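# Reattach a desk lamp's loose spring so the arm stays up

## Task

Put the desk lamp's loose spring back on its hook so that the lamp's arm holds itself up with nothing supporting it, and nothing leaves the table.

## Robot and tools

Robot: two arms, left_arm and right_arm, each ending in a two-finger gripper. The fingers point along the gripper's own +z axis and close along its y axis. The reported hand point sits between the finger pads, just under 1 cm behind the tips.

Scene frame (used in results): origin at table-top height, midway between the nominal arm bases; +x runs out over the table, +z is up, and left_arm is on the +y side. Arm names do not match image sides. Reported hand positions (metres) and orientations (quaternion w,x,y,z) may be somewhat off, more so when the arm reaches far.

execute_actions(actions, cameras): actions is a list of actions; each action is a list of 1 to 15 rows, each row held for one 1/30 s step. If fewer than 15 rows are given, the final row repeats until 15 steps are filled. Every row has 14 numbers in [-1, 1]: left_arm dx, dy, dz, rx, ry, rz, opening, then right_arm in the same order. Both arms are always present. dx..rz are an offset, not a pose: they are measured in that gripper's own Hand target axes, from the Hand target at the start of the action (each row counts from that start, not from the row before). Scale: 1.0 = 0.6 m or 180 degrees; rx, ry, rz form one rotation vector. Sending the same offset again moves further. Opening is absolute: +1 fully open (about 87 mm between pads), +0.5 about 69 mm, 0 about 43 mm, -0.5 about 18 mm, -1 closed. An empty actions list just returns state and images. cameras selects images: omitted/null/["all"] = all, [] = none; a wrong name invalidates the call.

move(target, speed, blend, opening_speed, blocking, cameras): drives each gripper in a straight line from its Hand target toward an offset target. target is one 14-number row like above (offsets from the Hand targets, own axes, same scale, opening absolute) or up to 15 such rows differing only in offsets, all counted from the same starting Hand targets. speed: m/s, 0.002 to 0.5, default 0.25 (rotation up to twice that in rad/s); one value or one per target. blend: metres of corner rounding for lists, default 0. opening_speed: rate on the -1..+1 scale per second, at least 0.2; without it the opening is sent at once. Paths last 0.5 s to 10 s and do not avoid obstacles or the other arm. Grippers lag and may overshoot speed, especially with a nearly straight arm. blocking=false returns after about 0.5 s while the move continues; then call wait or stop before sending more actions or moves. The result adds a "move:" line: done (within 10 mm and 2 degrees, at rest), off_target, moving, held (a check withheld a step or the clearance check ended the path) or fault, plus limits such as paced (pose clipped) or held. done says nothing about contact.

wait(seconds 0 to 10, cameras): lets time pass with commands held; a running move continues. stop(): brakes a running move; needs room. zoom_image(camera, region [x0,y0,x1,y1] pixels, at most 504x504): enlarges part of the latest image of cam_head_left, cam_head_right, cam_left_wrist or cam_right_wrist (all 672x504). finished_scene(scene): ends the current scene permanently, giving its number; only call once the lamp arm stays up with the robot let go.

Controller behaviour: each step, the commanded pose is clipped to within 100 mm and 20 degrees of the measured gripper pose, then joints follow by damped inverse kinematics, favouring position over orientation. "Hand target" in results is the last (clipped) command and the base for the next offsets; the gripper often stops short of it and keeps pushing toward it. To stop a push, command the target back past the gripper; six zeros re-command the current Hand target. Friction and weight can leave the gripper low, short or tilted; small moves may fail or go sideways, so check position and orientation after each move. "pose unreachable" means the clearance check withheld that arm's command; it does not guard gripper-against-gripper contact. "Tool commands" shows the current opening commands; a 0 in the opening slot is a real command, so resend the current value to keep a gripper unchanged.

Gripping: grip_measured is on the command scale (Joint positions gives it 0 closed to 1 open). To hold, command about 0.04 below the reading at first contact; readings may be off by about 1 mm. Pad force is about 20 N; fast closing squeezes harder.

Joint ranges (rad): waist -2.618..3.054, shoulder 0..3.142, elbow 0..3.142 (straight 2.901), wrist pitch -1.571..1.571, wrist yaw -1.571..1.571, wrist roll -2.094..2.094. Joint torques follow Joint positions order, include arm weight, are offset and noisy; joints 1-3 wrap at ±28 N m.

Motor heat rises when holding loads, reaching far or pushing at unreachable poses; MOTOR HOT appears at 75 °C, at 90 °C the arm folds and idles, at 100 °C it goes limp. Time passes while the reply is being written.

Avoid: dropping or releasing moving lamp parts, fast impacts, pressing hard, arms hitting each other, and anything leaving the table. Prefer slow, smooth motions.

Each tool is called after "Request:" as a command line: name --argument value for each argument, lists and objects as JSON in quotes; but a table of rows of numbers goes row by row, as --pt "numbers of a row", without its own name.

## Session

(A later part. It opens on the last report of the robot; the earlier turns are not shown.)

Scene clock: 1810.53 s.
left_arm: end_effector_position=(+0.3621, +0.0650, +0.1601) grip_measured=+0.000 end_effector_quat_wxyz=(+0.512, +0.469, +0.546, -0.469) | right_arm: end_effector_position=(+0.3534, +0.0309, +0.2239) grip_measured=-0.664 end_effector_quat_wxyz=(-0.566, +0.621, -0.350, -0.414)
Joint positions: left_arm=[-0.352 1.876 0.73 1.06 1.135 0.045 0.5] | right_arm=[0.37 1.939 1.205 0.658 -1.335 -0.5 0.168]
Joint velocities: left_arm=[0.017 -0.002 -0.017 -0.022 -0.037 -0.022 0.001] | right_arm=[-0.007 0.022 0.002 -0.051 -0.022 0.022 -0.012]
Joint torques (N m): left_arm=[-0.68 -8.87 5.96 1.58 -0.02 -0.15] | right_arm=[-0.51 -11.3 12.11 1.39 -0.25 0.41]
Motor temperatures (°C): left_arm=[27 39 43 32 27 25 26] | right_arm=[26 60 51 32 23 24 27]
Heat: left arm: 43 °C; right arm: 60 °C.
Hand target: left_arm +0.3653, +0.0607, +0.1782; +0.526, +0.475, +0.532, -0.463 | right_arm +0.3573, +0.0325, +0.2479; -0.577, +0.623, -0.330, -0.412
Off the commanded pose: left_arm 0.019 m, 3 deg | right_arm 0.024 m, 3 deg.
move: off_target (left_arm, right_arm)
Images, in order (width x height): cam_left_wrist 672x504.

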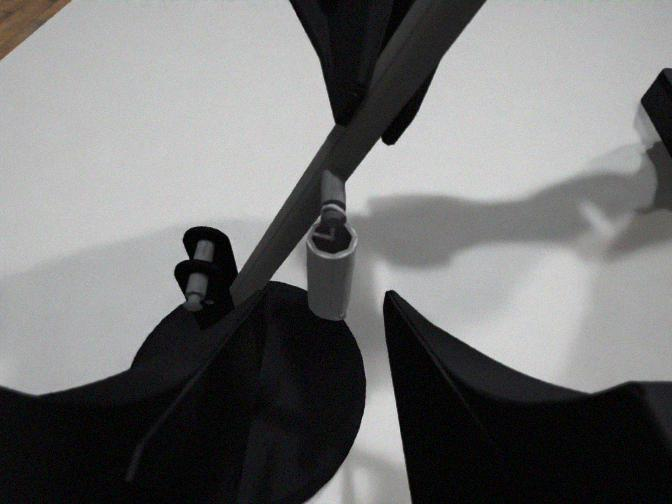

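Request:
move --target '[0,0,0,0,0,0,-0.72,0,0,0,0,0,0,-0.69]' --opening_speed 0.8 --cameras '["cam_left_wrist","cam_right_wrist"]'

Request:
zoom_image --camera "cam_left_wrist" --region '[236, 180, 416, 360]'

Scene clock: 1821.93 s.
left_arm: end_effector_position=(+0.3621, +0.0650, +0.1600) grip_measured=-0.590 end_effector_quat_wxyz=(+0.512, +0.468, +0.547, -0.469) | right_arm: end_effector_position=(+0.3534, +0.0309, +0.2239) grip_measured=-0.664 end_effector_quat_wxyz=(-0.566, +0.621, -0.350, -0.414)
Joint positions: left_arm=[-0.352 1.876 0.73 1.059 1.134 0.045 0.205] | right_arm=[0.37 1.939 1.205 0.658 -1.335 -0.5 0.168]
Joint velocities: left_arm=[0.002 0.002 -0.017 0.007 0.037 -0.037 -0.002] | right_arm=[0.002 0.007 -0.002 0.022 -0.037 -0.022 -0.008]
Joint torques (N m): left_arm=[-0.68 -8.9 5.97 1.58 -0.02 -0.14] | right_arm=[-0.5 -11.3 12.1 1.4 -0.26 0.41]
Motor temperatures (°C): left_arm=[27 41 43 32 27 25 26] | right_arm=[26 60 52 33 23 24 27]
Heat: left arm: 43 °C; right arm: 60 °C.
Hand target: left_arm +0.3653, +0.0607, +0.1783; +0.526, +0.475, +0.532, -0.463 | right_arm +0.3573, +0.0325, +0.2479; -0.577, +0.623, -0.330, -0.412
Off the commanded pose: left_arm 0.019 m, 3 deg | right_arm 0.024 m, 3 deg.
move: off_target (left_arm, right_arm)
Images, in order (width x height): cam_left_wrist 672x504, cam_right_wrist 672x504.

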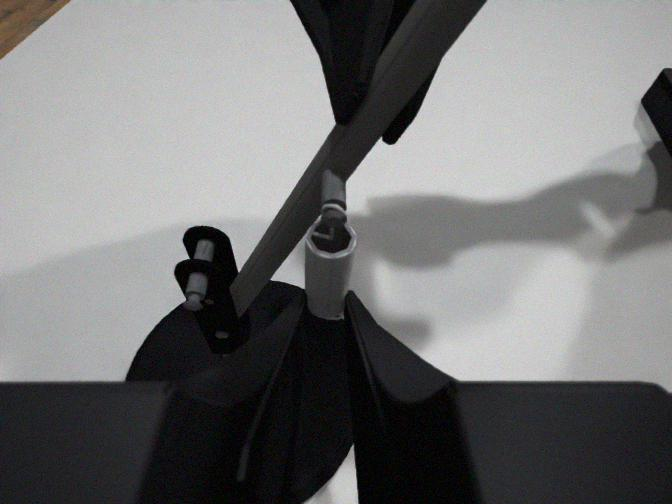

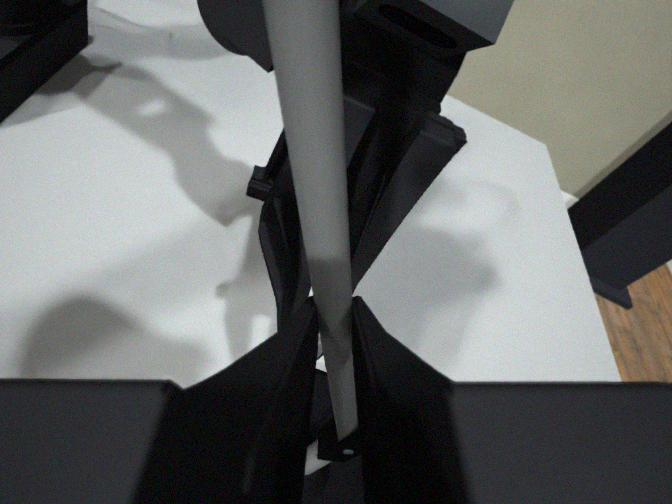

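Scaled by 2.800 from the camera's 672x504 image, which has a finer 960x720 frame.

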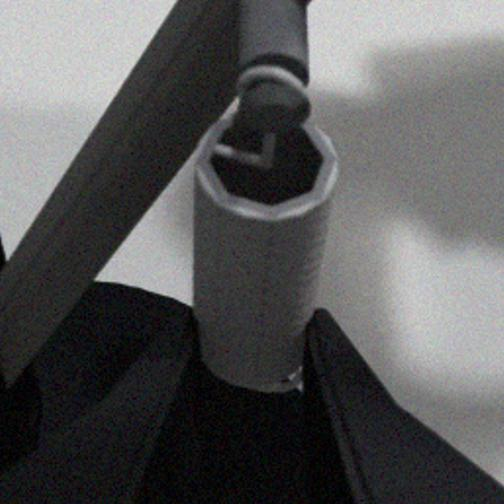

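Request:
move --target '[0,0,0,0,0,0,-0.4,0,0,0,0,0,0,-0.69]' --opening_speed 1.0 --cameras '[]'

Request:
move --target '[0.0133,0,0,0,0,0,-0.4,0,0,0,0,0,0,-0.69]' --speed 0.1 --cameras '["cam_left_wrist"]'

Request:
zoom_image --camera "cam_left_wrist" --region '[236, 180, 416, 360]'

Scene clock: 1828.13 s.
left_arm: end_effector_position=(+0.3622, +0.0651, +0.1599) grip_measured=-0.400 end_effector_quat_wxyz=(+0.512, +0.468, +0.547, -0.469) | right_arm: end_effector_position=(+0.3534, +0.0309, +0.2239) grip_measured=-0.664 end_effector_quat_wxyz=(-0.566, +0.621, -0.350, -0.414)
Joint positions: left_arm=[-0.352 1.876 0.73 1.059 1.134 0.045 0.3] | right_arm=[0.37 1.939 1.205 0.658 -1.335 -0.5 0.168]
Joint velocities: left_arm=[0.002 -0.007 -0.002 -0.007 -0.007 0.007 -0.004] | right_arm=[0.002 0.007 -0.012 -0.007 0.037 -0.022 -0.008]
Joint torques (N m): left_arm=[-0.69 -8.9 5.96 1.58 -0.02 -0.14] | right_arm=[-0.51 -11.3 12.14 1.39 -0.27 0.41]
Motor temperatures (°C): left_arm=[27 42 43 31 27 25 26] | right_arm=[26 60 52 33 23 24 27]
Heat: left arm: 43 °C; right arm: 60 °C.
Hand target: left_arm +0.3653, +0.0607, +0.1782; +0.526, +0.475, +0.532, -0.463 | right_arm +0.3573, +0.0325, +0.2479; -0.577, +0.623, -0.330, -0.412
Off the commanded pose: left_arm 0.019 m, 3 deg | right_arm 0.024 m, 3 deg.
move: off_target (left_arm, right_arm)
No camera images: "cameras" was empty.

Scene clock: 1828.90 s.
left_arm: end_effector_position=(+0.3625, +0.0650, +0.1608) grip_measured=-0.400 end_effector_quat_wxyz=(+0.514, +0.469, +0.545, -0.468) | right_arm: end_effector_position=(+0.3534, +0.0309, +0.2239) grip_measured=-0.664 end_effector_quat_wxyz=(-0.566, +0.621, -0.350, -0.414)
Joint positions: left_arm=[-0.352 1.876 0.73 1.065 1.134 0.045 0.3] | right_arm=[0.37 1.939 1.205 0.658 -1.335 -0.5 0.168]
Joint velocities: left_arm=[-0.007 0.002 0.002 0.022 -0.007 -0.022 0.004] | right_arm=[-0.007 -0.007 -0.012 0.022 -0.007 -0.022 0.002]
Joint torques (N m): left_arm=[-0.62 -6.78 5.38 1.82 -0.02 -0.12] | right_arm=[-0.5 -11.29 12.11 1.4 -0.25 0.41]
Motor temperatures (°C): left_arm=[27 42 43 32 27 25 26] | right_arm=[26 60 52 33 23 24 27]
Heat: left arm: 43 °C; right arm: 60 °C.
Hand target: left_arm +0.3654, +0.0609, +0.1702; +0.526, +0.475, +0.532, -0.463 | right_arm +0.3573, +0.0325, +0.2479; -0.577, +0.623, -0.330, -0.412
Off the commanded pose: left_arm 0.011 m, 2 deg | right_arm 0.024 m, 3 deg.
move: off_target (left_arm, right_arm)
Images, in order (width x height): cam_left_wrist 672x504.

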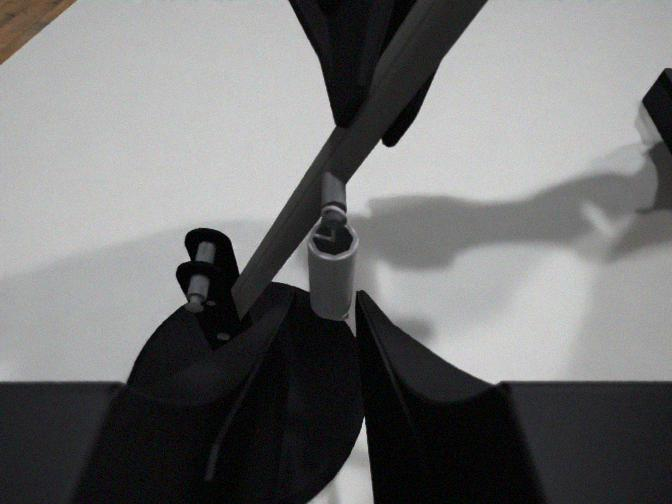

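Scaled by 2.800 from the camera's 672x504 image, which has a finer 960x720 frame.

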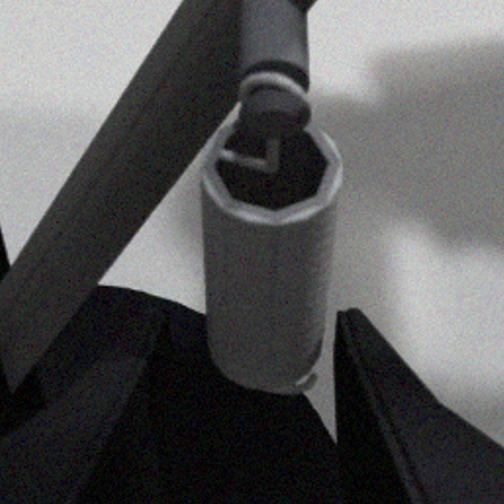

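Request:
move --target '[0.0167,0,0,0,0,0,-0.4,0,0,0,0,0,0,-0.69]' --speed 0.1 --cameras '["cam_left_wrist"]'

Request:
zoom_image --camera "cam_left_wrist" --region '[236, 180, 416, 360]'

Scene clock: 1833.00 s.
left_arm: end_effector_position=(+0.3646, +0.0643, +0.1582) grip_measured=-0.400 end_effector_quat_wxyz=(+0.520, +0.472, +0.539, -0.465) | right_arm: end_effector_position=(+0.3534, +0.0309, +0.2239) grip_measured=-0.664 end_effector_quat_wxyz=(-0.566, +0.621, -0.350, -0.414)
Joint positions: left_arm=[-0.352 1.899 0.73 1.108 1.134 0.045 0.3] | right_arm=[0.37 1.939 1.205 0.658 -1.335 -0.5 0.168]
Joint velocities: left_arm=[-0.002 -0.002 0.002 -0.037 0.007 -0.066 0.01] | right_arm=[-0.022 0.002 -0.012 0.007 -0.022 0.022 -0.022]
Joint torques (N m): left_arm=[-0.58 -5.87 4.62 1.84 -0.02 -0.11] | right_arm=[-0.51 -11.29 12.11 1.4 -0.26 0.41]
Motor temperatures (°C): left_arm=[27 41 43 32 27 25 26] | right_arm=[26 60 52 33 23 24 27]
Heat: left arm: 43 °C; right arm: 60 °C.
Hand target: left_arm +0.3654, +0.0611, +0.1601; +0.526, +0.475, +0.532, -0.463 | right_arm +0.3573, +0.0325, +0.2479; -0.577, +0.623, -0.330, -0.412
Off the commanded pose: left_arm 0.004 m, 1 deg | right_arm 0.024 m, 3 deg.
move: off_target (right_arm)
Images, in order (width x height): cam_left_wrist 672x504.

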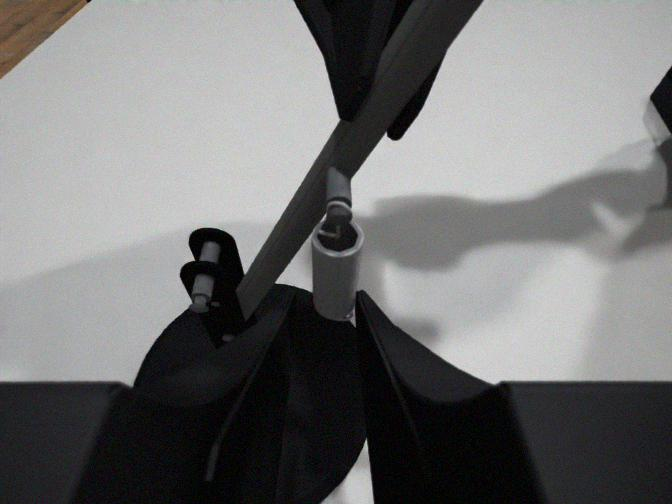

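Scaled by 2.800 from the camera's 672x504 image, which has a finer 960x720 frame.

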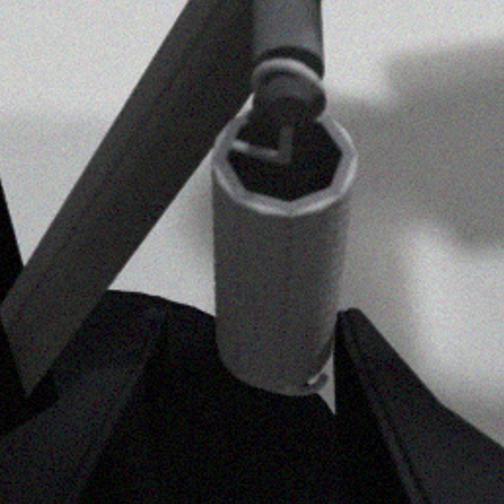

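Request:
move --target '[0.0083,-0.0033,0,0,0,0,-0.4,0,0,0,0,0,0,-0.69]' --speed 0.1 --cameras '["cam_left_wrist"]'

Request:
zoom_image --camera "cam_left_wrist" --region '[236, 180, 416, 360]'

Scene clock: 1841.73 s.
left_arm: end_effector_position=(+0.3643, +0.0644, +0.1546) grip_measured=-0.400 end_effector_quat_wxyz=(+0.522, +0.473, +0.537, -0.464) | right_arm: end_effector_position=(+0.3534, +0.0309, +0.2239) grip_measured=-0.664 end_effector_quat_wxyz=(-0.566, +0.621, -0.350, -0.414)
Joint positions: left_arm=[-0.352 1.913 0.724 1.134 1.134 0.045 0.3] | right_arm=[0.37 1.939 1.205 0.658 -1.335 -0.5 0.168]
Joint velocities: left_arm=[0.002 0.007 -0.012 0.051 0.022 -0.051 -0.001] | right_arm=[-0.012 0.017 0.002 0.051 -0.022 0.037 -0.019]
Joint torques (N m): left_arm=[-0.79 -5.87 4.12 1.83 -0.04 -0.12] | right_arm=[-0.5 -11.3 12.08 1.39 -0.26 0.41]
Motor temperatures (°C): left_arm=[27 40 43 33 27 25 26] | right_arm=[26 60 52 33 23 24 27]
Heat: left arm: 43 °C; right arm: 60 °C.
Hand target: left_arm +0.3634, +0.0610, +0.1548; +0.526, +0.475, +0.532, -0.464 | right_arm +0.3573, +0.0325, +0.2479; -0.577, +0.623, -0.330, -0.412
Off the commanded pose: left_arm 0.004 m, 1 deg | right_arm 0.024 m, 3 deg.
move: off_target (right_arm)
Images, in order (width x height): cam_left_wrist 672x504.

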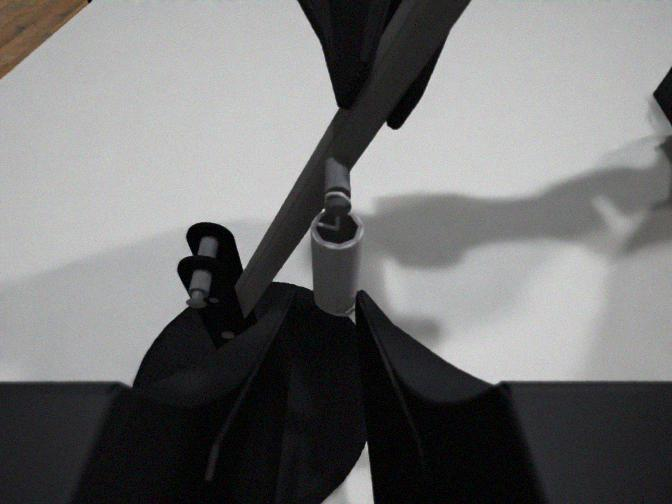

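Scaled by 2.800 from the camera's 672x504 image, which has a finer 960x720 frame.

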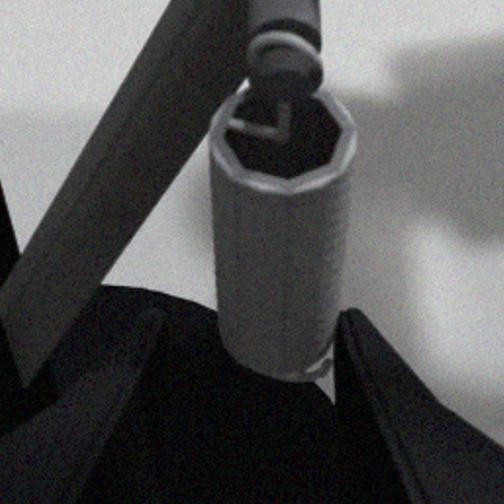

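Request:
move --target '[0,0,0,0,0,0,-0.74,0,0,0,0,0,0,-0.69]' --opening_speed 0.8 --cameras '["cam_left_wrist"]'

Request:
zoom_image --camera "cam_left_wrist" --region '[236, 180, 416, 360]'

Scene clock: 1845.37 s.
left_arm: end_effector_position=(+0.3645, +0.0644, +0.1548) grip_measured=-0.589 end_effector_quat_wxyz=(+0.523, +0.473, +0.537, -0.464) | right_arm: end_effector_position=(+0.3534, +0.0309, +0.2239) grip_measured=-0.664 end_effector_quat_wxyz=(-0.566, +0.621, -0.350, -0.414)
Joint positions: left_arm=[-0.352 1.913 0.724 1.135 1.133 0.045 0.205] | right_arm=[0.37 1.939 1.205 0.658 -1.335 -0.5 0.168]
Joint velocities: left_arm=[0.002 -0.002 0.012 0.022 0.051 -0.066 -0.005] | right_arm=[0.007 0.002 0.007 0.007 0.022 0.022 -0.019]
Joint torques (N m): left_arm=[-0.79 -5.86 4.1 1.83 -0.03 -0.12] | right_arm=[-0.5 -11.29 12.14 1.4 -0.26 0.41]
Motor temperatures (°C): left_arm=[27 40 43 33 27 25 26] | right_arm=[26 60 53 33 23 24 27]
Heat: left arm: 43 °C; right arm: 60 °C.
Hand target: left_arm +0.3635, +0.0610, +0.1549; +0.526, +0.475, +0.532, -0.463 | right_arm +0.3573, +0.0325, +0.2479; -0.577, +0.623, -0.330, -0.412
Off the commanded pose: left_arm 0.004 m, 1 deg | right_arm 0.024 m, 3 deg.
move: off_target (right_arm)
Images, in order (width x height): cam_left_wrist 672x504.

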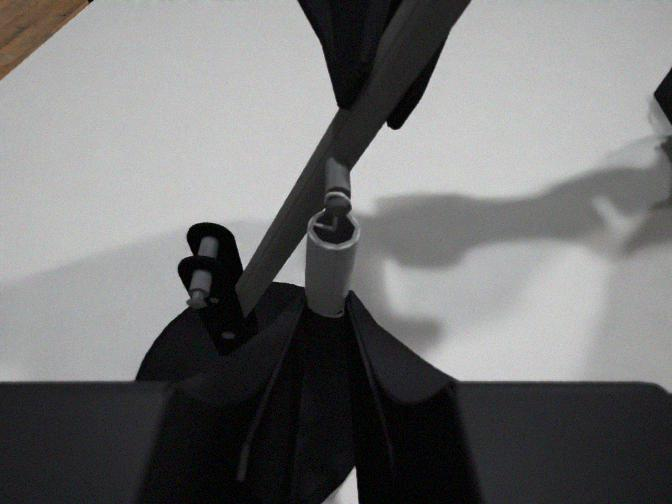

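Scaled by 2.800 from the camera's 672x504 image, which has a finer 960x720 frame.

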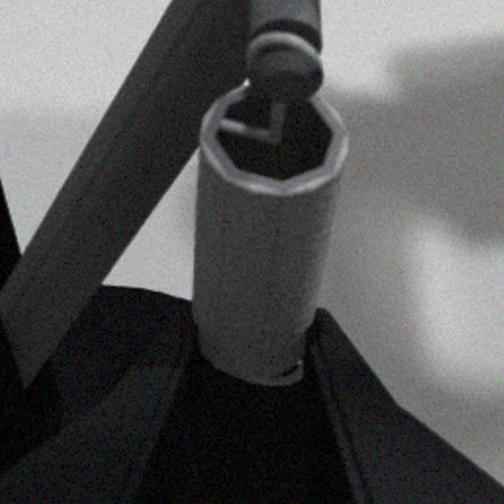

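Request:
move --target '[0,0,0,0,0,0,-0.4,0,0,0,0,0,0,-0.69]' --opening_speed 1.0 --cameras '[]'

Request:
move --target '[0.0075,0,0,0,0,0,-0.4,0,0,0,0,0,0,-0.69]' --speed 0.1 --cameras '["cam_left_wrist"]'

Request:
zoom_image --camera "cam_left_wrist" --region '[236, 180, 416, 360]'

Scene clock: 1849.83 s.
left_arm: end_effector_position=(+0.3645, +0.0644, +0.1548) grip_measured=-0.400 end_effector_quat_wxyz=(+0.523, +0.473, +0.537, -0.464) | right_arm: end_effector_position=(+0.3534, +0.0309, +0.2239) grip_measured=-0.664 end_effector_quat_wxyz=(-0.566, +0.621, -0.350, -0.414)
Joint positions: left_arm=[-0.352 1.913 0.724 1.135 1.133 0.045 0.3] | right_arm=[0.37 1.939 1.205 0.658 -1.335 -0.5 0.168]
Joint velocities: left_arm=[-0.012 -0.007 -0.007 0.066 0.066 0.007 0.007] | right_arm=[-0.007 0.007 0.002 -0.007 0.095 -0.037 0.002]
Joint torques (N m): left_arm=[-0.77 -5.86 4.12 1.84 -0.04 -0.12] | right_arm=[-0.5 -11.28 12.12 1.39 -0.26 0.42]
Motor temperatures (°C): left_arm=[27 40 42 34 27 25 26] | right_arm=[26 60 53 33 23 24 27]
Heat: left arm: 42 °C; right arm: 60 °C.
Hand target: left_arm +0.3635, +0.0610, +0.1549; +0.526, +0.475, +0.532, -0.463 | right_arm +0.3573, +0.0325, +0.2479; -0.577, +0.623, -0.330, -0.412
Off the commanded pose: left_arm 0.004 m, 1 deg | right_arm 0.024 m, 3 deg.
move: off_target (right_arm)
No camera images: "cameras" was empty.

Scene clock: 1850.73 s.
left_arm: end_effector_position=(+0.3653, +0.0641, +0.1512) grip_measured=-0.400 end_effector_quat_wxyz=(+0.524, +0.473, +0.536, -0.464) | right_arm: end_effector_position=(+0.3534, +0.0309, +0.2239) grip_measured=-0.664 end_effector_quat_wxyz=(-0.566, +0.621, -0.350, -0.414)
Joint positions: left_arm=[-0.352 1.93 0.724 1.155 1.133 0.045 0.3] | right_arm=[0.37 1.939 1.205 0.658 -1.335 -0.5 0.168]
Joint velocities: left_arm=[-0.007 -0.012 -0.007 0.007 0.007 0.007 -0.007] | right_arm=[0.002 -0.002 -0.012 -0.037 -0.007 0.022 -0.002]
Joint torques (N m): left_arm=[-0.76 -5.9 3.79 1.83 -0.03 -0.11] | right_arm=[-0.51 -11.3 12.12 1.4 -0.26 0.41]
Motor temperatures (°C): left_arm=[27 40 42 34 27 25 26] | right_arm=[26 60 53 33 23 24 27]
Heat: left arm: 42 °C; right arm: 60 °C.
Hand target: left_arm +0.3635, +0.0611, +0.1504; +0.526, +0.475, +0.532, -0.463 | right_arm +0.3573, +0.0325, +0.2479; -0.577, +0.623, -0.330, -0.412
Off the commanded pose: left_arm 0.004 m, 1 deg | right_arm 0.024 m, 3 deg.
move: off_target (right_arm)
Images, in order (width x height): cam_left_wrist 672x504.

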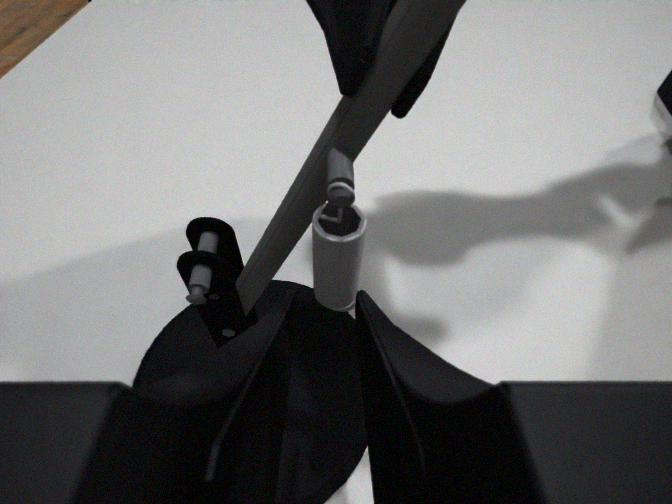

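Scaled by 2.800 from the camera's 672x504 image, which has a finer 960x720 frame.

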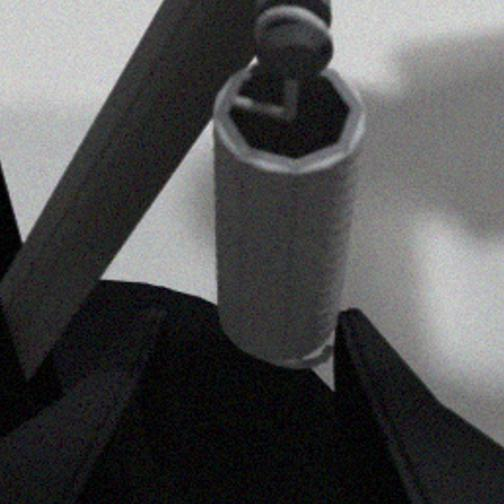

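Request:
move --target '[0,0,0,0,0,0,-0.74,0,0,0,0,0,0,-0.69]' --opening_speed 0.8 --cameras '["cam_left_wrist"]'

Request:
zoom_image --camera "cam_left_wrist" --region '[236, 180, 416, 360]'

Scene clock: 1854.23 s.
left_arm: end_effector_position=(+0.3653, +0.0641, +0.1514) grip_measured=-0.740 end_effector_quat_wxyz=(+0.524, +0.473, +0.536, -0.464) | right_arm: end_effector_position=(+0.3534, +0.0309, +0.2239) grip_measured=-0.664 end_effector_quat_wxyz=(-0.566, +0.621, -0.350, -0.414)
Joint positions: left_arm=[-0.352 1.93 0.724 1.155 1.133 0.045 0.13] | right_arm=[0.37 1.939 1.205 0.658 -1.335 -0.5 0.168]
Joint velocities: left_arm=[-0.007 -0.007 0.017 -0.037 -0.037 -0.037 -0.009] | right_arm=[-0.017 -0.007 -0.022 0.022 0.007 -0.007 -0.008]
Joint torques (N m): left_arm=[-0.76 -5.89 3.78 1.83 -0.03 -0.12] | right_arm=[-0.5 -11.3 12.11 1.4 -0.25 0.41]
Motor temperatures (°C): left_arm=[27 40 42 34 27 25 26] | right_arm=[26 60 53 33 23 24 27]
Heat: left arm: 42 °C; right arm: 60 °C.
Hand target: left_arm +0.3635, +0.0611, +0.1504; +0.526, +0.475, +0.532, -0.463 | right_arm +0.3573, +0.0325, +0.2479; -0.577, +0.623, -0.330, -0.412
Off the commanded pose: left_arm 0.004 m, 1 deg | right_arm 0.024 m, 3 deg.
move: off_target (right_arm)
Images, in order (width x height): cam_left_wrist 672x504.

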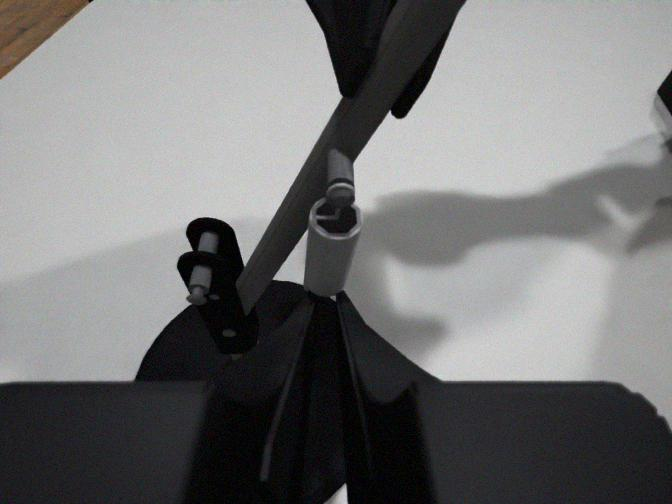

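Scaled by 2.800 from the camera's 672x504 image, which has a finer 960x720 frame.

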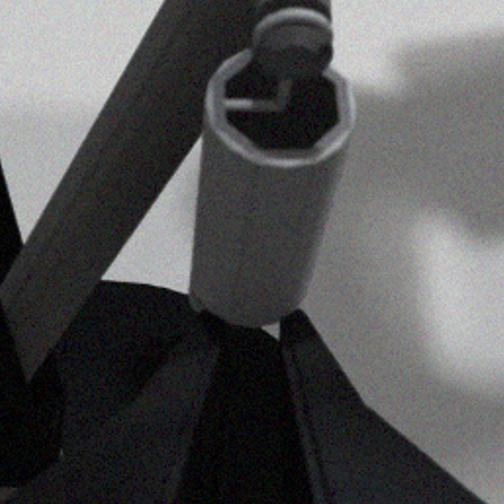

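Request:
move --target '[0,0,0,0,0,0,-0.4,0,0,0,0,0,0,-0.69]' --opening_speed 1.0 --cameras '[]'

Request:
move --target '[-0.01,-0.005,0,0,0,0,-0.4,0,0,0,0,0,0,-0.69]' --speed 0.1 --cameras '["cam_left_wrist"]'

Request:
zoom_image --camera "cam_left_wrist" --region '[236, 180, 416, 360]'

Scene clock: 1860.03 s.
left_arm: end_effector_position=(+0.3653, +0.0641, +0.1514) grip_measured=-0.400 end_effector_quat_wxyz=(+0.524, +0.473, +0.536, -0.463) | right_arm: end_effector_position=(+0.3534, +0.0309, +0.2239) grip_measured=-0.664 end_effector_quat_wxyz=(-0.566, +0.621, -0.350, -0.414)
Joint positions: left_arm=[-0.352 1.93 0.724 1.156 1.133 0.045 0.3] | right_arm=[0.37 1.939 1.205 0.658 -1.335 -0.5 0.168]
Joint velocities: left_arm=[0.007 0.002 -0.007 0.066 -0.007 -0.051 -0.001] | right_arm=[-0.002 -0.002 -0.007 0.007 -0.037 0.051 -0.002]
Joint torques (N m): left_arm=[-0.75 -5.89 3.78 1.83 -0.03 -0.12] | right_arm=[-0.5 -11.32 12.11 1.39 -0.26 0.41]
Motor temperatures (°C): left_arm=[27 39 42 34 27 25 26] | right_arm=[26 60 53 33 23 24 27]
Heat: left arm: 42 °C; right arm: 60 °C.
Hand target: left_arm +0.3635, +0.0611, +0.1505; +0.526, +0.475, +0.532, -0.463 | right_arm +0.3573, +0.0325, +0.2479; -0.577, +0.623, -0.330, -0.412
Off the commanded pose: left_arm 0.004 m, 1 deg | right_arm 0.024 m, 3 deg.
move: off_target (right_arm)
No camera images: "cameras" was empty.

Scene clock: 1860.73 s.
left_arm: end_effector_position=(+0.3619, +0.0632, +0.1485) grip_measured=-0.400 end_effector_quat_wxyz=(+0.520, +0.472, +0.538, -0.466) | right_arm: end_effector_position=(+0.3534, +0.0309, +0.2239) grip_measured=-0.664 end_effector_quat_wxyz=(-0.566, +0.621, -0.350, -0.414)
Joint positions: left_arm=[-0.358 1.93 0.714 1.156 1.13 0.045 0.3] | right_arm=[0.37 1.939 1.205 0.658 -1.335 -0.5 0.168]
Joint velocities: left_arm=[-0.012 0.002 0.002 -0.007 0.007 0.022 0.004] | right_arm=[-0.022 0.007 -0.007 -0.095 -0.022 0.081 -0.012]
Joint torques (N m): left_arm=[-0.66 -8.09 3.97 1.64 -0.04 -0.14] | right_arm=[-0.53 -11.29 12.11 1.39 -0.26 0.41]
Motor temperatures (°C): left_arm=[27 40 42 34 27 25 26] | right_arm=[26 60 53 33 23 24 27]
Heat: left arm: 42 °C; right arm: 60 °C.
Hand target: left_arm +0.3605, +0.0605, +0.1565; +0.526, +0.475, +0.532, -0.463 | right_arm +0.3573, +0.0325, +0.2479; -0.577, +0.623, -0.330, -0.412
Off the commanded pose: left_arm 0.008 m, 1 deg | right_arm 0.024 m, 3 deg.
move: off_target (right_arm)
Images, in order (width x height): cam_left_wrist 672x504.

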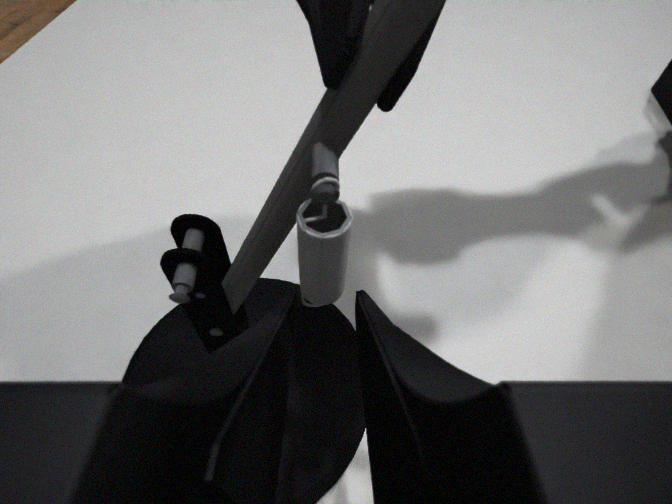

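Scaled by 2.800 from the camera's 672x504 image, which has a finer 960x720 frame.

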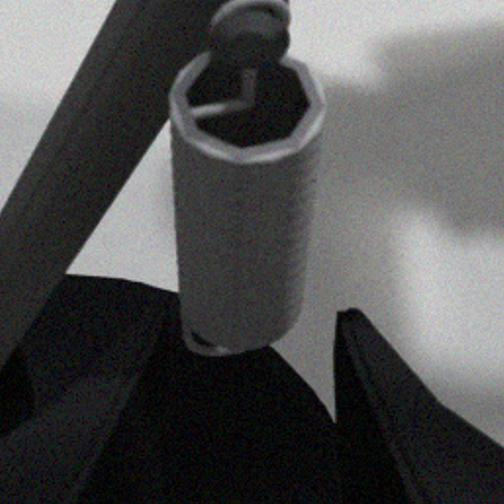

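Request:
execute_actions --actions '[]' --cameras '["cam_left_wrist", "cam_head_left"]'

Scene clock: 1877.93 s.
left_arm: end_effector_position=(+0.3620, +0.0633, +0.1483) grip_measured=-0.400 end_effector_quat_wxyz=(+0.520, +0.472, +0.539, -0.465) | right_arm: end_effector_position=(+0.3534, +0.0309, +0.2239) grip_measured=-0.664 end_effector_quat_wxyz=(-0.566, +0.621, -0.350, -0.414)
Joint positions: left_arm=[-0.358 1.93 0.713 1.156 1.129 0.045 0.3] | right_arm=[0.37 1.939 1.205 0.658 -1.335 -0.5 0.168]
Joint velocities: left_arm=[-0.012 -0.002 -0.012 -0.051 -0.081 -0.022 -0.007] | right_arm=[-0.002 -0.027 0.012 -0.037 -0.037 -0.051 -0.005]
Joint torques (N m): left_arm=[-0.66 -8.08 4 1.64 -0.03 -0.14] | right_arm=[-0.5 -11.29 12.1 1.4 -0.25 0.41]
Motor temperatures (°C): left_arm=[27 41 41 34 27 25 26] | right_arm=[26 60 54 33 23 24 27]
Heat: left arm: 41 °C; right arm: 60 °C.
Hand target: left_arm +0.3605, +0.0605, +0.1565; +0.526, +0.475, +0.532, -0.463 | right_arm +0.3573, +0.0325, +0.2479; -0.577, +0.623, -0.330, -0.412
Tool commands: left_gripper/opening=-0.4 right_gripper/opening=-0.69
Off the commanded pose: left_arm 0.009 m, 1 deg | right_arm 0.024 m, 3 deg.
Images, in order (width x height): cam_head_left 672x504, cam_left_wrist 672x504.

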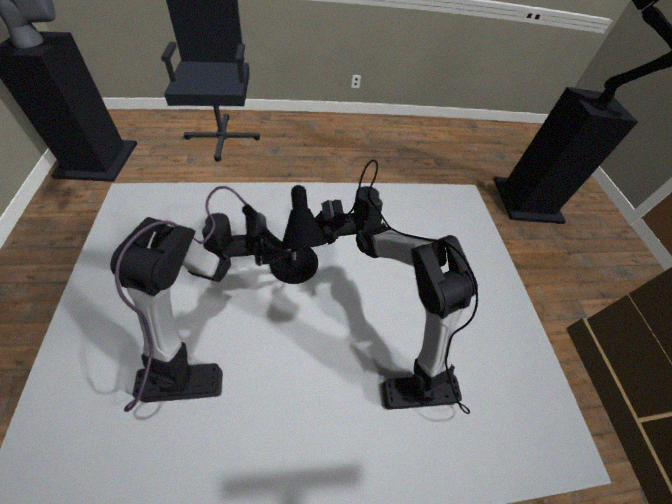

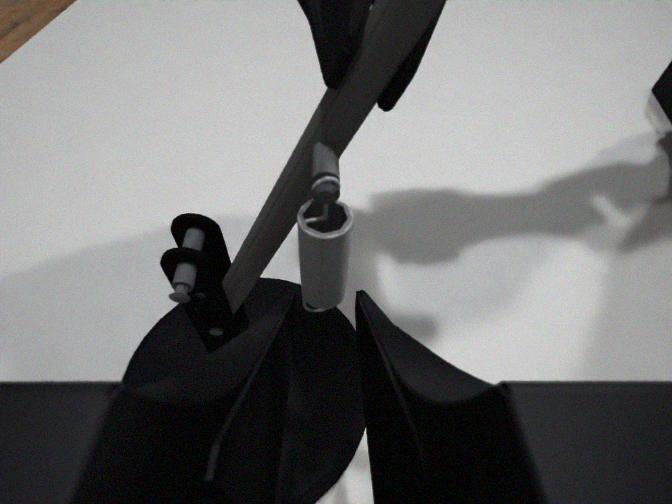

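Request:
zoom_image --camera "cam_left_wrist" --region '[236, 180, 416, 360]'

Scaled by 2.800 from the camera's 672x504 image, which has a finer 960x720 frame.

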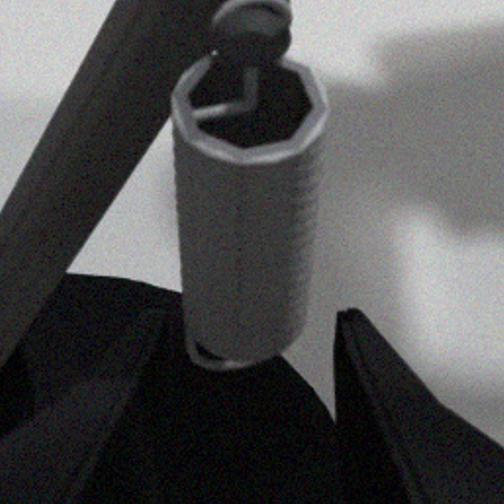

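Request:
move --target '[-0.0133, 0.002, 0, 0, 0, 0, -0.4, 0, 0, 0, 0, 0, 0, -0.69]' --speed 0.03 --cameras '["cam_left_wrist"]'

Request:
zoom_image --camera "cam_left_wrist" --region '[236, 180, 416, 360]'

Scene clock: 1911.57 s.
left_arm: end_effector_position=(+0.3607, +0.0637, +0.1497) grip_measured=-0.400 end_effector_quat_wxyz=(+0.515, +0.470, +0.543, -0.467) | right_arm: end_effector_position=(+0.3534, +0.0309, +0.2239) grip_measured=-0.664 end_effector_quat_wxyz=(-0.566, +0.621, -0.350, -0.414)
Joint positions: left_arm=[-0.358 1.915 0.713 1.127 1.129 0.045 0.3] | right_arm=[0.37 1.939 1.205 0.658 -1.335 -0.5 0.168]
Joint velocities: left_arm=[-0.012 -0.007 -0.007 0.022 -0.007 0.051 0.004] | right_arm=[0.002 0.012 -0.017 -0.037 0.081 0.022 0.002]
Joint torques (N m): left_arm=[-0.58 -8.96 4.89 1.58 -0.01 -0.15] | right_arm=[-0.5 -11.29 12.12 1.4 -0.26 0.41]
Motor temperatures (°C): left_arm=[27 43 41 34 27 25 26] | right_arm=[26 60 55 33 23 24 27]
Heat: left arm: 43 °C; right arm: 60 °C.
Hand target: left_arm +0.3616, +0.0605, +0.1645; +0.526, +0.475, +0.532, -0.463 | right_arm +0.3573, +0.0325, +0.2479; -0.577, +0.623, -0.330, -0.412
Off the commanded pose: left_arm 0.015 m, 2 deg | right_arm 0.024 m, 3 deg.
move: off_target (left_arm, right_arm)
Images, in order (width x height): cam_left_wrist 672x504.

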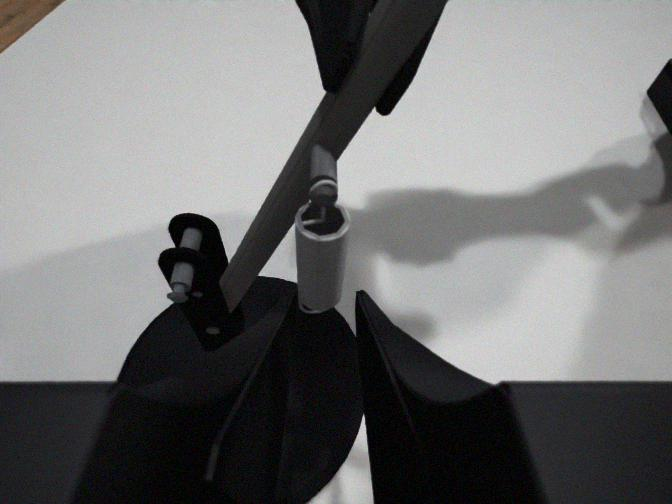

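Scaled by 2.800 from the camera's 672x504 image, which has a finer 960x720 frame.

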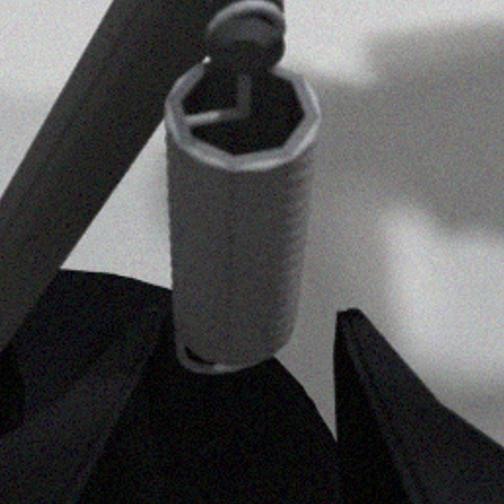

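Request:
move --target '[-0.0133, 0.007, 0, 0, 0, 0, -0.4, 0, 0, 0, 0, 0, 0, -0.69]' --speed 0.03 --cameras '["cam_left_wrist"]'

Request:
zoom_image --camera "cam_left_wrist" --region '[236, 180, 416, 360]'

Scene clock: 1916.50 s.
left_arm: end_effector_position=(+0.3614, +0.0635, +0.1539) grip_measured=-0.400 end_effector_quat_wxyz=(+0.511, +0.468, +0.547, -0.469) | right_arm: end_effector_position=(+0.3534, +0.0309, +0.2239) grip_measured=-0.664 end_effector_quat_wxyz=(-0.566, +0.621, -0.350, -0.414)
Joint positions: left_arm=[-0.358 1.896 0.724 1.084 1.129 0.045 0.3] | right_arm=[0.37 1.939 1.205 0.658 -1.335 -0.5 0.168]
Joint velocities: left_arm=[0.007 -0.007 -0.022 -0.066 -0.051 0.037 0.001] | right_arm=[0.017 0.027 -0.007 -0.051 -0.007 0.022 -0.008]
Joint torques (N m): left_arm=[-0.12 -8.92 5.98 1.58 0.04 -0.14] | right_arm=[-0.49 -11.29 12.11 1.4 -0.26 0.41]
Motor temperatures (°C): left_arm=[27 43 41 34 27 25 26] | right_arm=[26 60 55 33 23 24 27]
Heat: left arm: 43 °C; right arm: 60 °C.
Hand target: left_arm +0.3657, +0.0609, +0.1725; +0.526, +0.475, +0.532, -0.463 | right_arm +0.3573, +0.0325, +0.2479; -0.577, +0.623, -0.330, -0.412
Off the commanded pose: left_arm 0.019 m, 3 deg | right_arm 0.024 m, 3 deg.
move: off_target (left_arm, right_arm)
Images, in order (width x height): cam_left_wrist 672x504.

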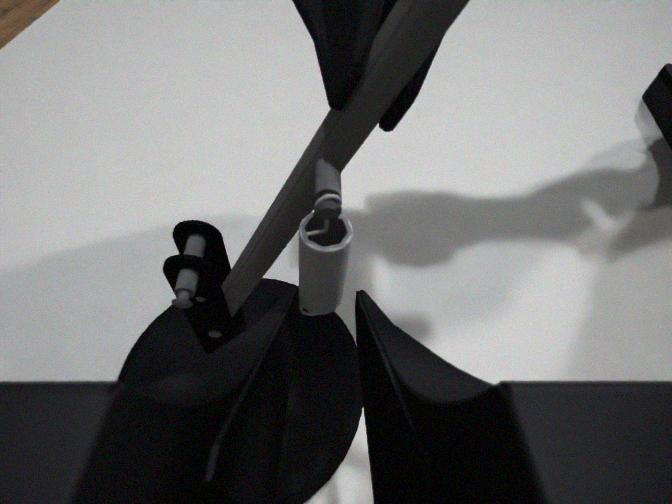

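Scaled by 2.800 from the camera's 672x504 image, which has a finer 960x720 frame.

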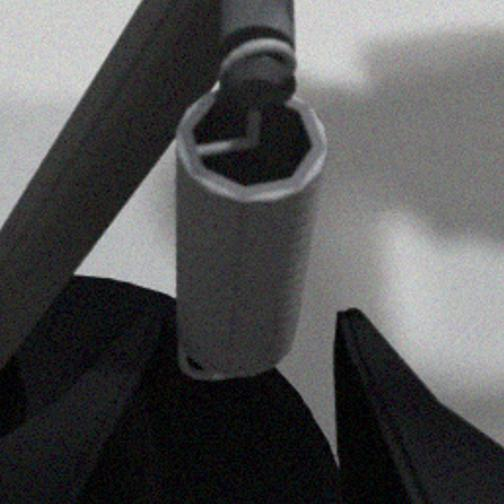

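Request:
move --target '[0, 0, 0, 0, 0, 0, -0.74, 0, 0, 0, 0, 0, 0, -0.69]' --speed 0.03 --opening_speed 0.3 --cameras '["cam_left_wrist"]'

Request:
zoom_image --camera "cam_left_wrist" --region '[236, 180, 416, 360]'

Scene clock: 1924.20 s.
left_arm: end_effector_position=(+0.3613, +0.0635, +0.1537) grip_measured=-0.591 end_effector_quat_wxyz=(+0.511, +0.468, +0.548, -0.469) | right_arm: end_effector_position=(+0.3534, +0.0309, +0.2239) grip_measured=-0.664 end_effector_quat_wxyz=(-0.566, +0.621, -0.350, -0.414)
Joint positions: left_arm=[-0.358 1.896 0.724 1.083 1.129 0.045 0.205] | right_arm=[0.37 1.939 1.205 0.658 -1.335 -0.5 0.168]
Joint velocities: left_arm=[-0.012 0.002 -0.002 -0.037 0.066 0.051 -0.005] | right_arm=[-0.017 0.007 -0.012 -0.007 0.022 -0.022 -0.012]
Joint torques (N m): left_arm=[-0.12 -8.96 5.98 1.58 0.04 -0.13] | right_arm=[-0.51 -11.28 12.11 1.4 -0.26 0.41]
Motor temperatures (°C): left_arm=[27 43 41 33 27 25 26] | right_arm=[26 60 55 33 23 24 27]
Heat: left arm: 43 °C; right arm: 60 °C.
Hand target: left_arm +0.3657, +0.0609, +0.1725; +0.526, +0.475, +0.532, -0.463 | right_arm +0.3573, +0.0325, +0.2479; -0.577, +0.623, -0.330, -0.412
Off the commanded pose: left_arm 0.020 m, 3 deg | right_arm 0.024 m, 3 deg.
move: off_target (left_arm, right_arm)
Images, in order (width x height): cam_left_wrist 672x504.

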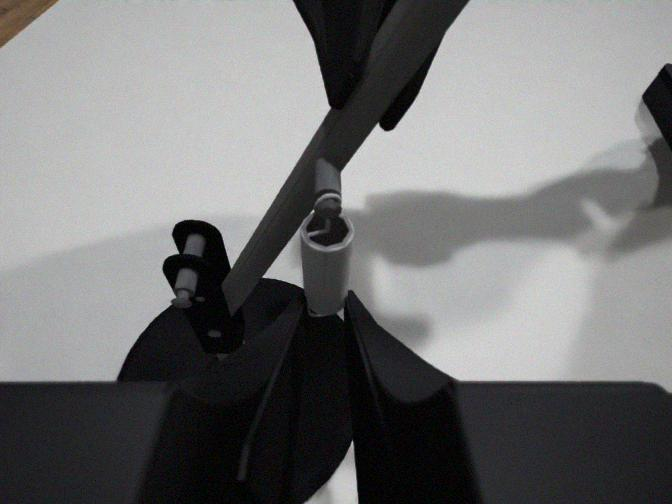

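Scaled by 2.800 from the camera's 672x504 image, which has a finer 960x720 frame.

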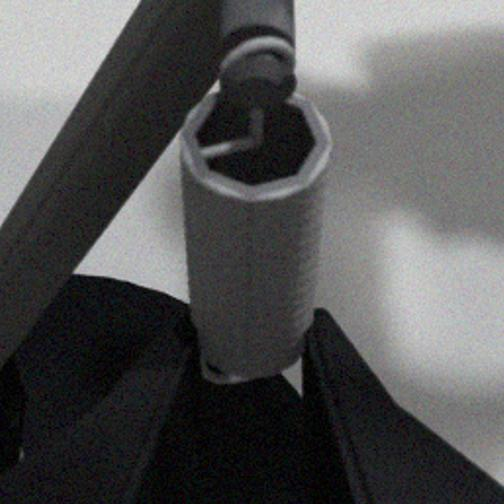

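Request:
move --target '[0.025, 0, 0, 0, 0, 0, -0.74, 0, 0, 0, 0, 0, 0, -0.69]' --speed 0.02 --cameras '["cam_left_wrist"]'

Request:
zoom_image --camera "cam_left_wrist" --region '[236, 180, 416, 360]'

Scene clock: 1929.43 s.
left_arm: end_effector_position=(+0.3630, +0.0630, +0.1538) grip_measured=-0.591 end_effector_quat_wxyz=(+0.518, +0.471, +0.541, -0.466) | right_arm: end_effector_position=(+0.3534, +0.0309, +0.2239) grip_measured=-0.664 end_effector_quat_wxyz=(-0.566, +0.621, -0.350, -0.414)
Joint positions: left_arm=[-0.358 1.909 0.724 1.117 1.129 0.045 0.205] | right_arm=[0.37 1.939 1.205 0.658 -1.335 -0.5 0.168]
Joint velocities: left_arm=[-0.022 -0.012 -0.002 -0.007 -0.022 -0.022 0.011] | right_arm=[0.007 -0.002 0.007 -0.007 0.007 0.022 0.008]
Joint torques (N m): left_arm=[-0.03 -5.86 4.96 1.86 0.05 -0.11] | right_arm=[-0.49 -11.29 12.14 1.4 -0.26 0.41]
Motor temperatures (°C): left_arm=[27 43 41 33 27 25 26] | right_arm=[26 60 55 33 23 24 27]
Heat: left arm: 43 °C; right arm: 60 °C.
Hand target: left_arm +0.3658, +0.0613, +0.1575; +0.526, +0.475, +0.532, -0.463 | right_arm +0.3572, +0.0325, +0.2479; -0.577, +0.623, -0.330, -0.412
Off the commanded pose: left_arm 0.005 m, 2 deg | right_arm 0.024 m, 3 deg.
move: off_target (right_arm)
Images, in order (width x height): cam_left_wrist 672x504.

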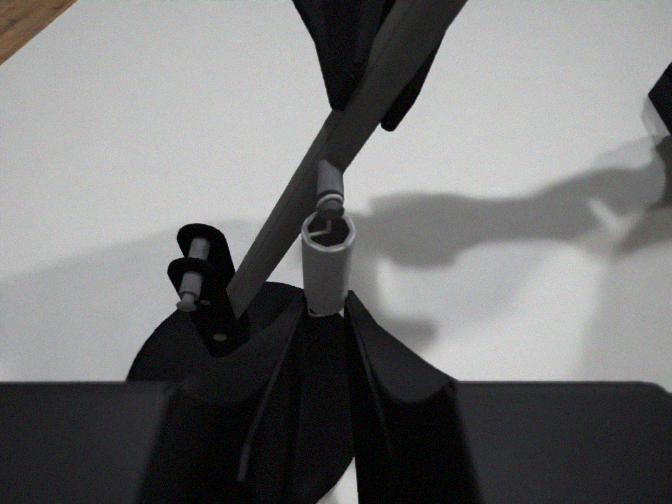

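Scaled by 2.800 from the camera's 672x504 image, which has a finer 960x720 frame.

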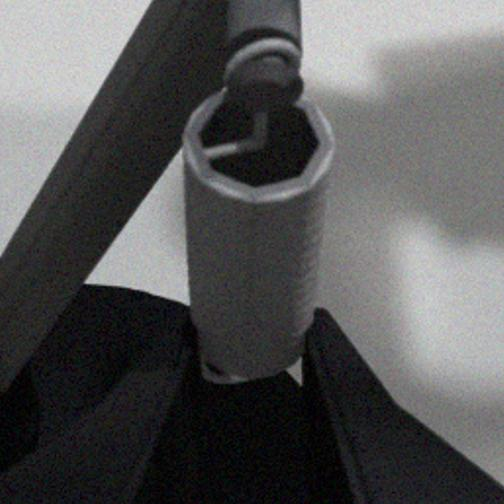

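Request:
move --target '[0.025, 0, 0, 0, 0, 0, -0.74, 0, 0, 0, 0, 0, 0, -0.69]' --speed 0.02 --cameras '["cam_left_wrist"]'

Request:
zoom_image --camera "cam_left_wrist" --region '[236, 180, 416, 360]'

Scene clock: 1933.23 s.
left_arm: end_effector_position=(+0.3676, +0.0614, +0.1526) grip_measured=-0.591 end_effector_quat_wxyz=(+0.540, +0.480, +0.519, -0.457) | right_arm: end_effector_position=(+0.3534, +0.0309, +0.2239) grip_measured=-0.664 end_effector_quat_wxyz=(-0.566, +0.621, -0.350, -0.414)
Joint positions: left_arm=[-0.358 1.956 0.724 1.231 1.13 0.045 0.205] | right_arm=[0.37 1.939 1.205 0.658 -1.335 -0.499 0.168]
Joint velocities: left_arm=[-0.012 -0.007 -0.007 0.007 -0.022 0.022 -0.002] | right_arm=[-0.012 -0.022 -0.012 -0.081 -0.022 0.037 -0.012]
Joint torques (N m): left_arm=[0.09 -5.18 3.9 1.39 0.01 -0.13] | right_arm=[-0.5 -11.29 12.11 1.4 -0.26 0.41]
Motor temperatures (°C): left_arm=[27 43 41 33 27 25 27] | right_arm=[26 60 55 33 23 24 27]
Heat: left arm: 43 °C; right arm: 60 °C.
Hand target: left_arm +0.3659, +0.0616, +0.1423; +0.526, +0.475, +0.532, -0.463 | right_arm +0.3572, +0.0325, +0.2479; -0.576, +0.623, -0.330, -0.413
Off the commanded pose: left_arm 0.010 m, 2 deg | right_arm 0.024 m, 3 deg.
move: off_target (right_arm)
Images, in order (width x height): cam_left_wrist 672x504.

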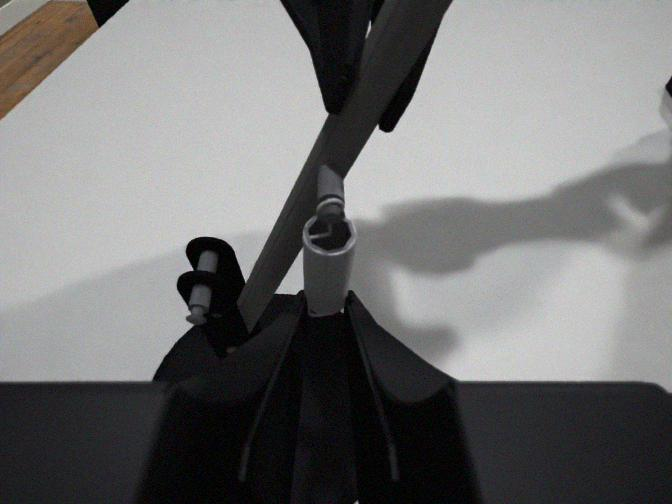

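Scaled by 2.800 from the camera's 672x504 image, which has a finer 960x720 frame.

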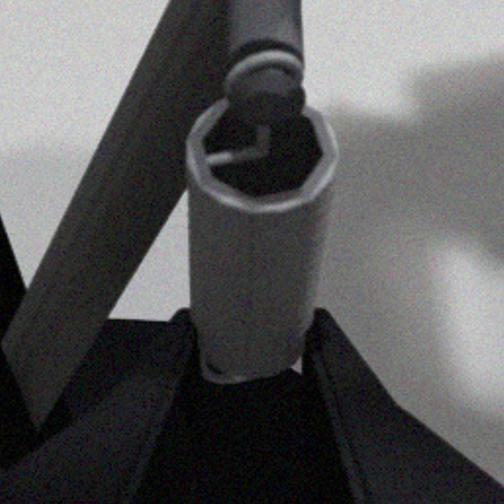

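Request:
move --target '[0.03, 0, 0, 0, 0, 0, -0.8, 0, 0, 0, 0, 0, 0, -0.69]' --speed 0.02 --cameras '["cam_left_wrist"]'

Request:
zoom_image --camera "cam_left_wrist" --region '[236, 180, 416, 360]'

Scene clock: 1941.87 s.
left_arm: end_effector_position=(+0.3704, +0.0600, +0.1485) grip_measured=-0.591 end_effector_quat_wxyz=(+0.560, +0.490, +0.495, -0.448) | right_arm: end_effector_position=(+0.3534, +0.0309, +0.2239) grip_measured=-0.664 end_effector_quat_wxyz=(-0.566, +0.621, -0.350, -0.414)
Joint positions: left_arm=[-0.358 2.017 0.724 1.36 1.135 0.044 0.205] | right_arm=[0.37 1.939 1.205 0.658 -1.335 -0.499 0.168]
Joint velocities: left_arm=[-0.007 -0.002 -0.012 -0.051 0.007 -0.022 0.005] | right_arm=[0.002 -0.027 0.002 0.022 -0.081 -0.081 -0.005]
Joint torques (N m): left_arm=[0.24 -4.48 2.74 0.93 -0.06 -0.17] | right_arm=[-0.5 -11.28 12.11 1.4 -0.26 0.41]
Motor temperatures (°C): left_arm=[27 41 41 33 27 25 27] | right_arm=[26 60 55 33 23 24 27]
Heat: left arm: 41 °C; right arm: 60 °C.
Hand target: left_arm +0.3659, +0.0620, +0.1240; +0.526, +0.475, +0.532, -0.463 | right_arm +0.3573, +0.0325, +0.2479; -0.577, +0.623, -0.330, -0.412
Off the commanded pose: left_arm 0.025 m, 6 deg | right_arm 0.024 m, 3 deg.
move: off_target (left_arm, right_arm)
Images, in order (width x height): cam_left_wrist 672x504.

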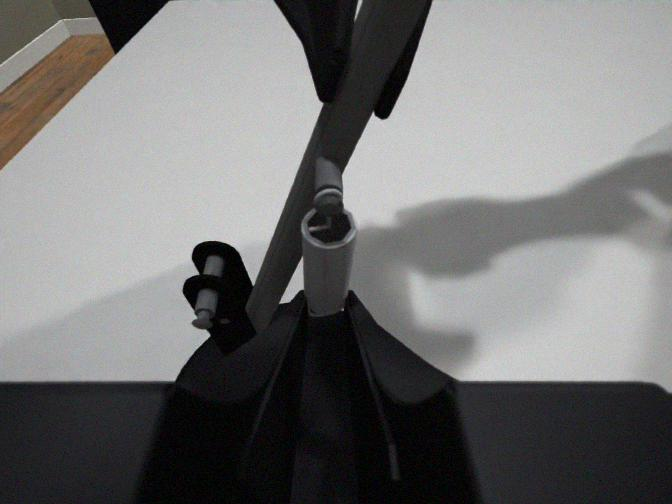

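Scaled by 2.800 from the camera's 672x504 image, which has a finer 960x720 frame.

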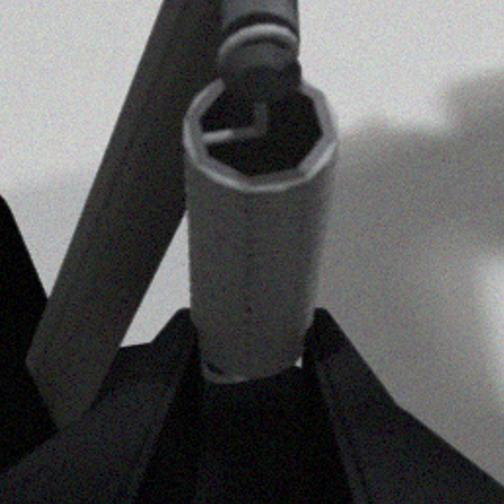

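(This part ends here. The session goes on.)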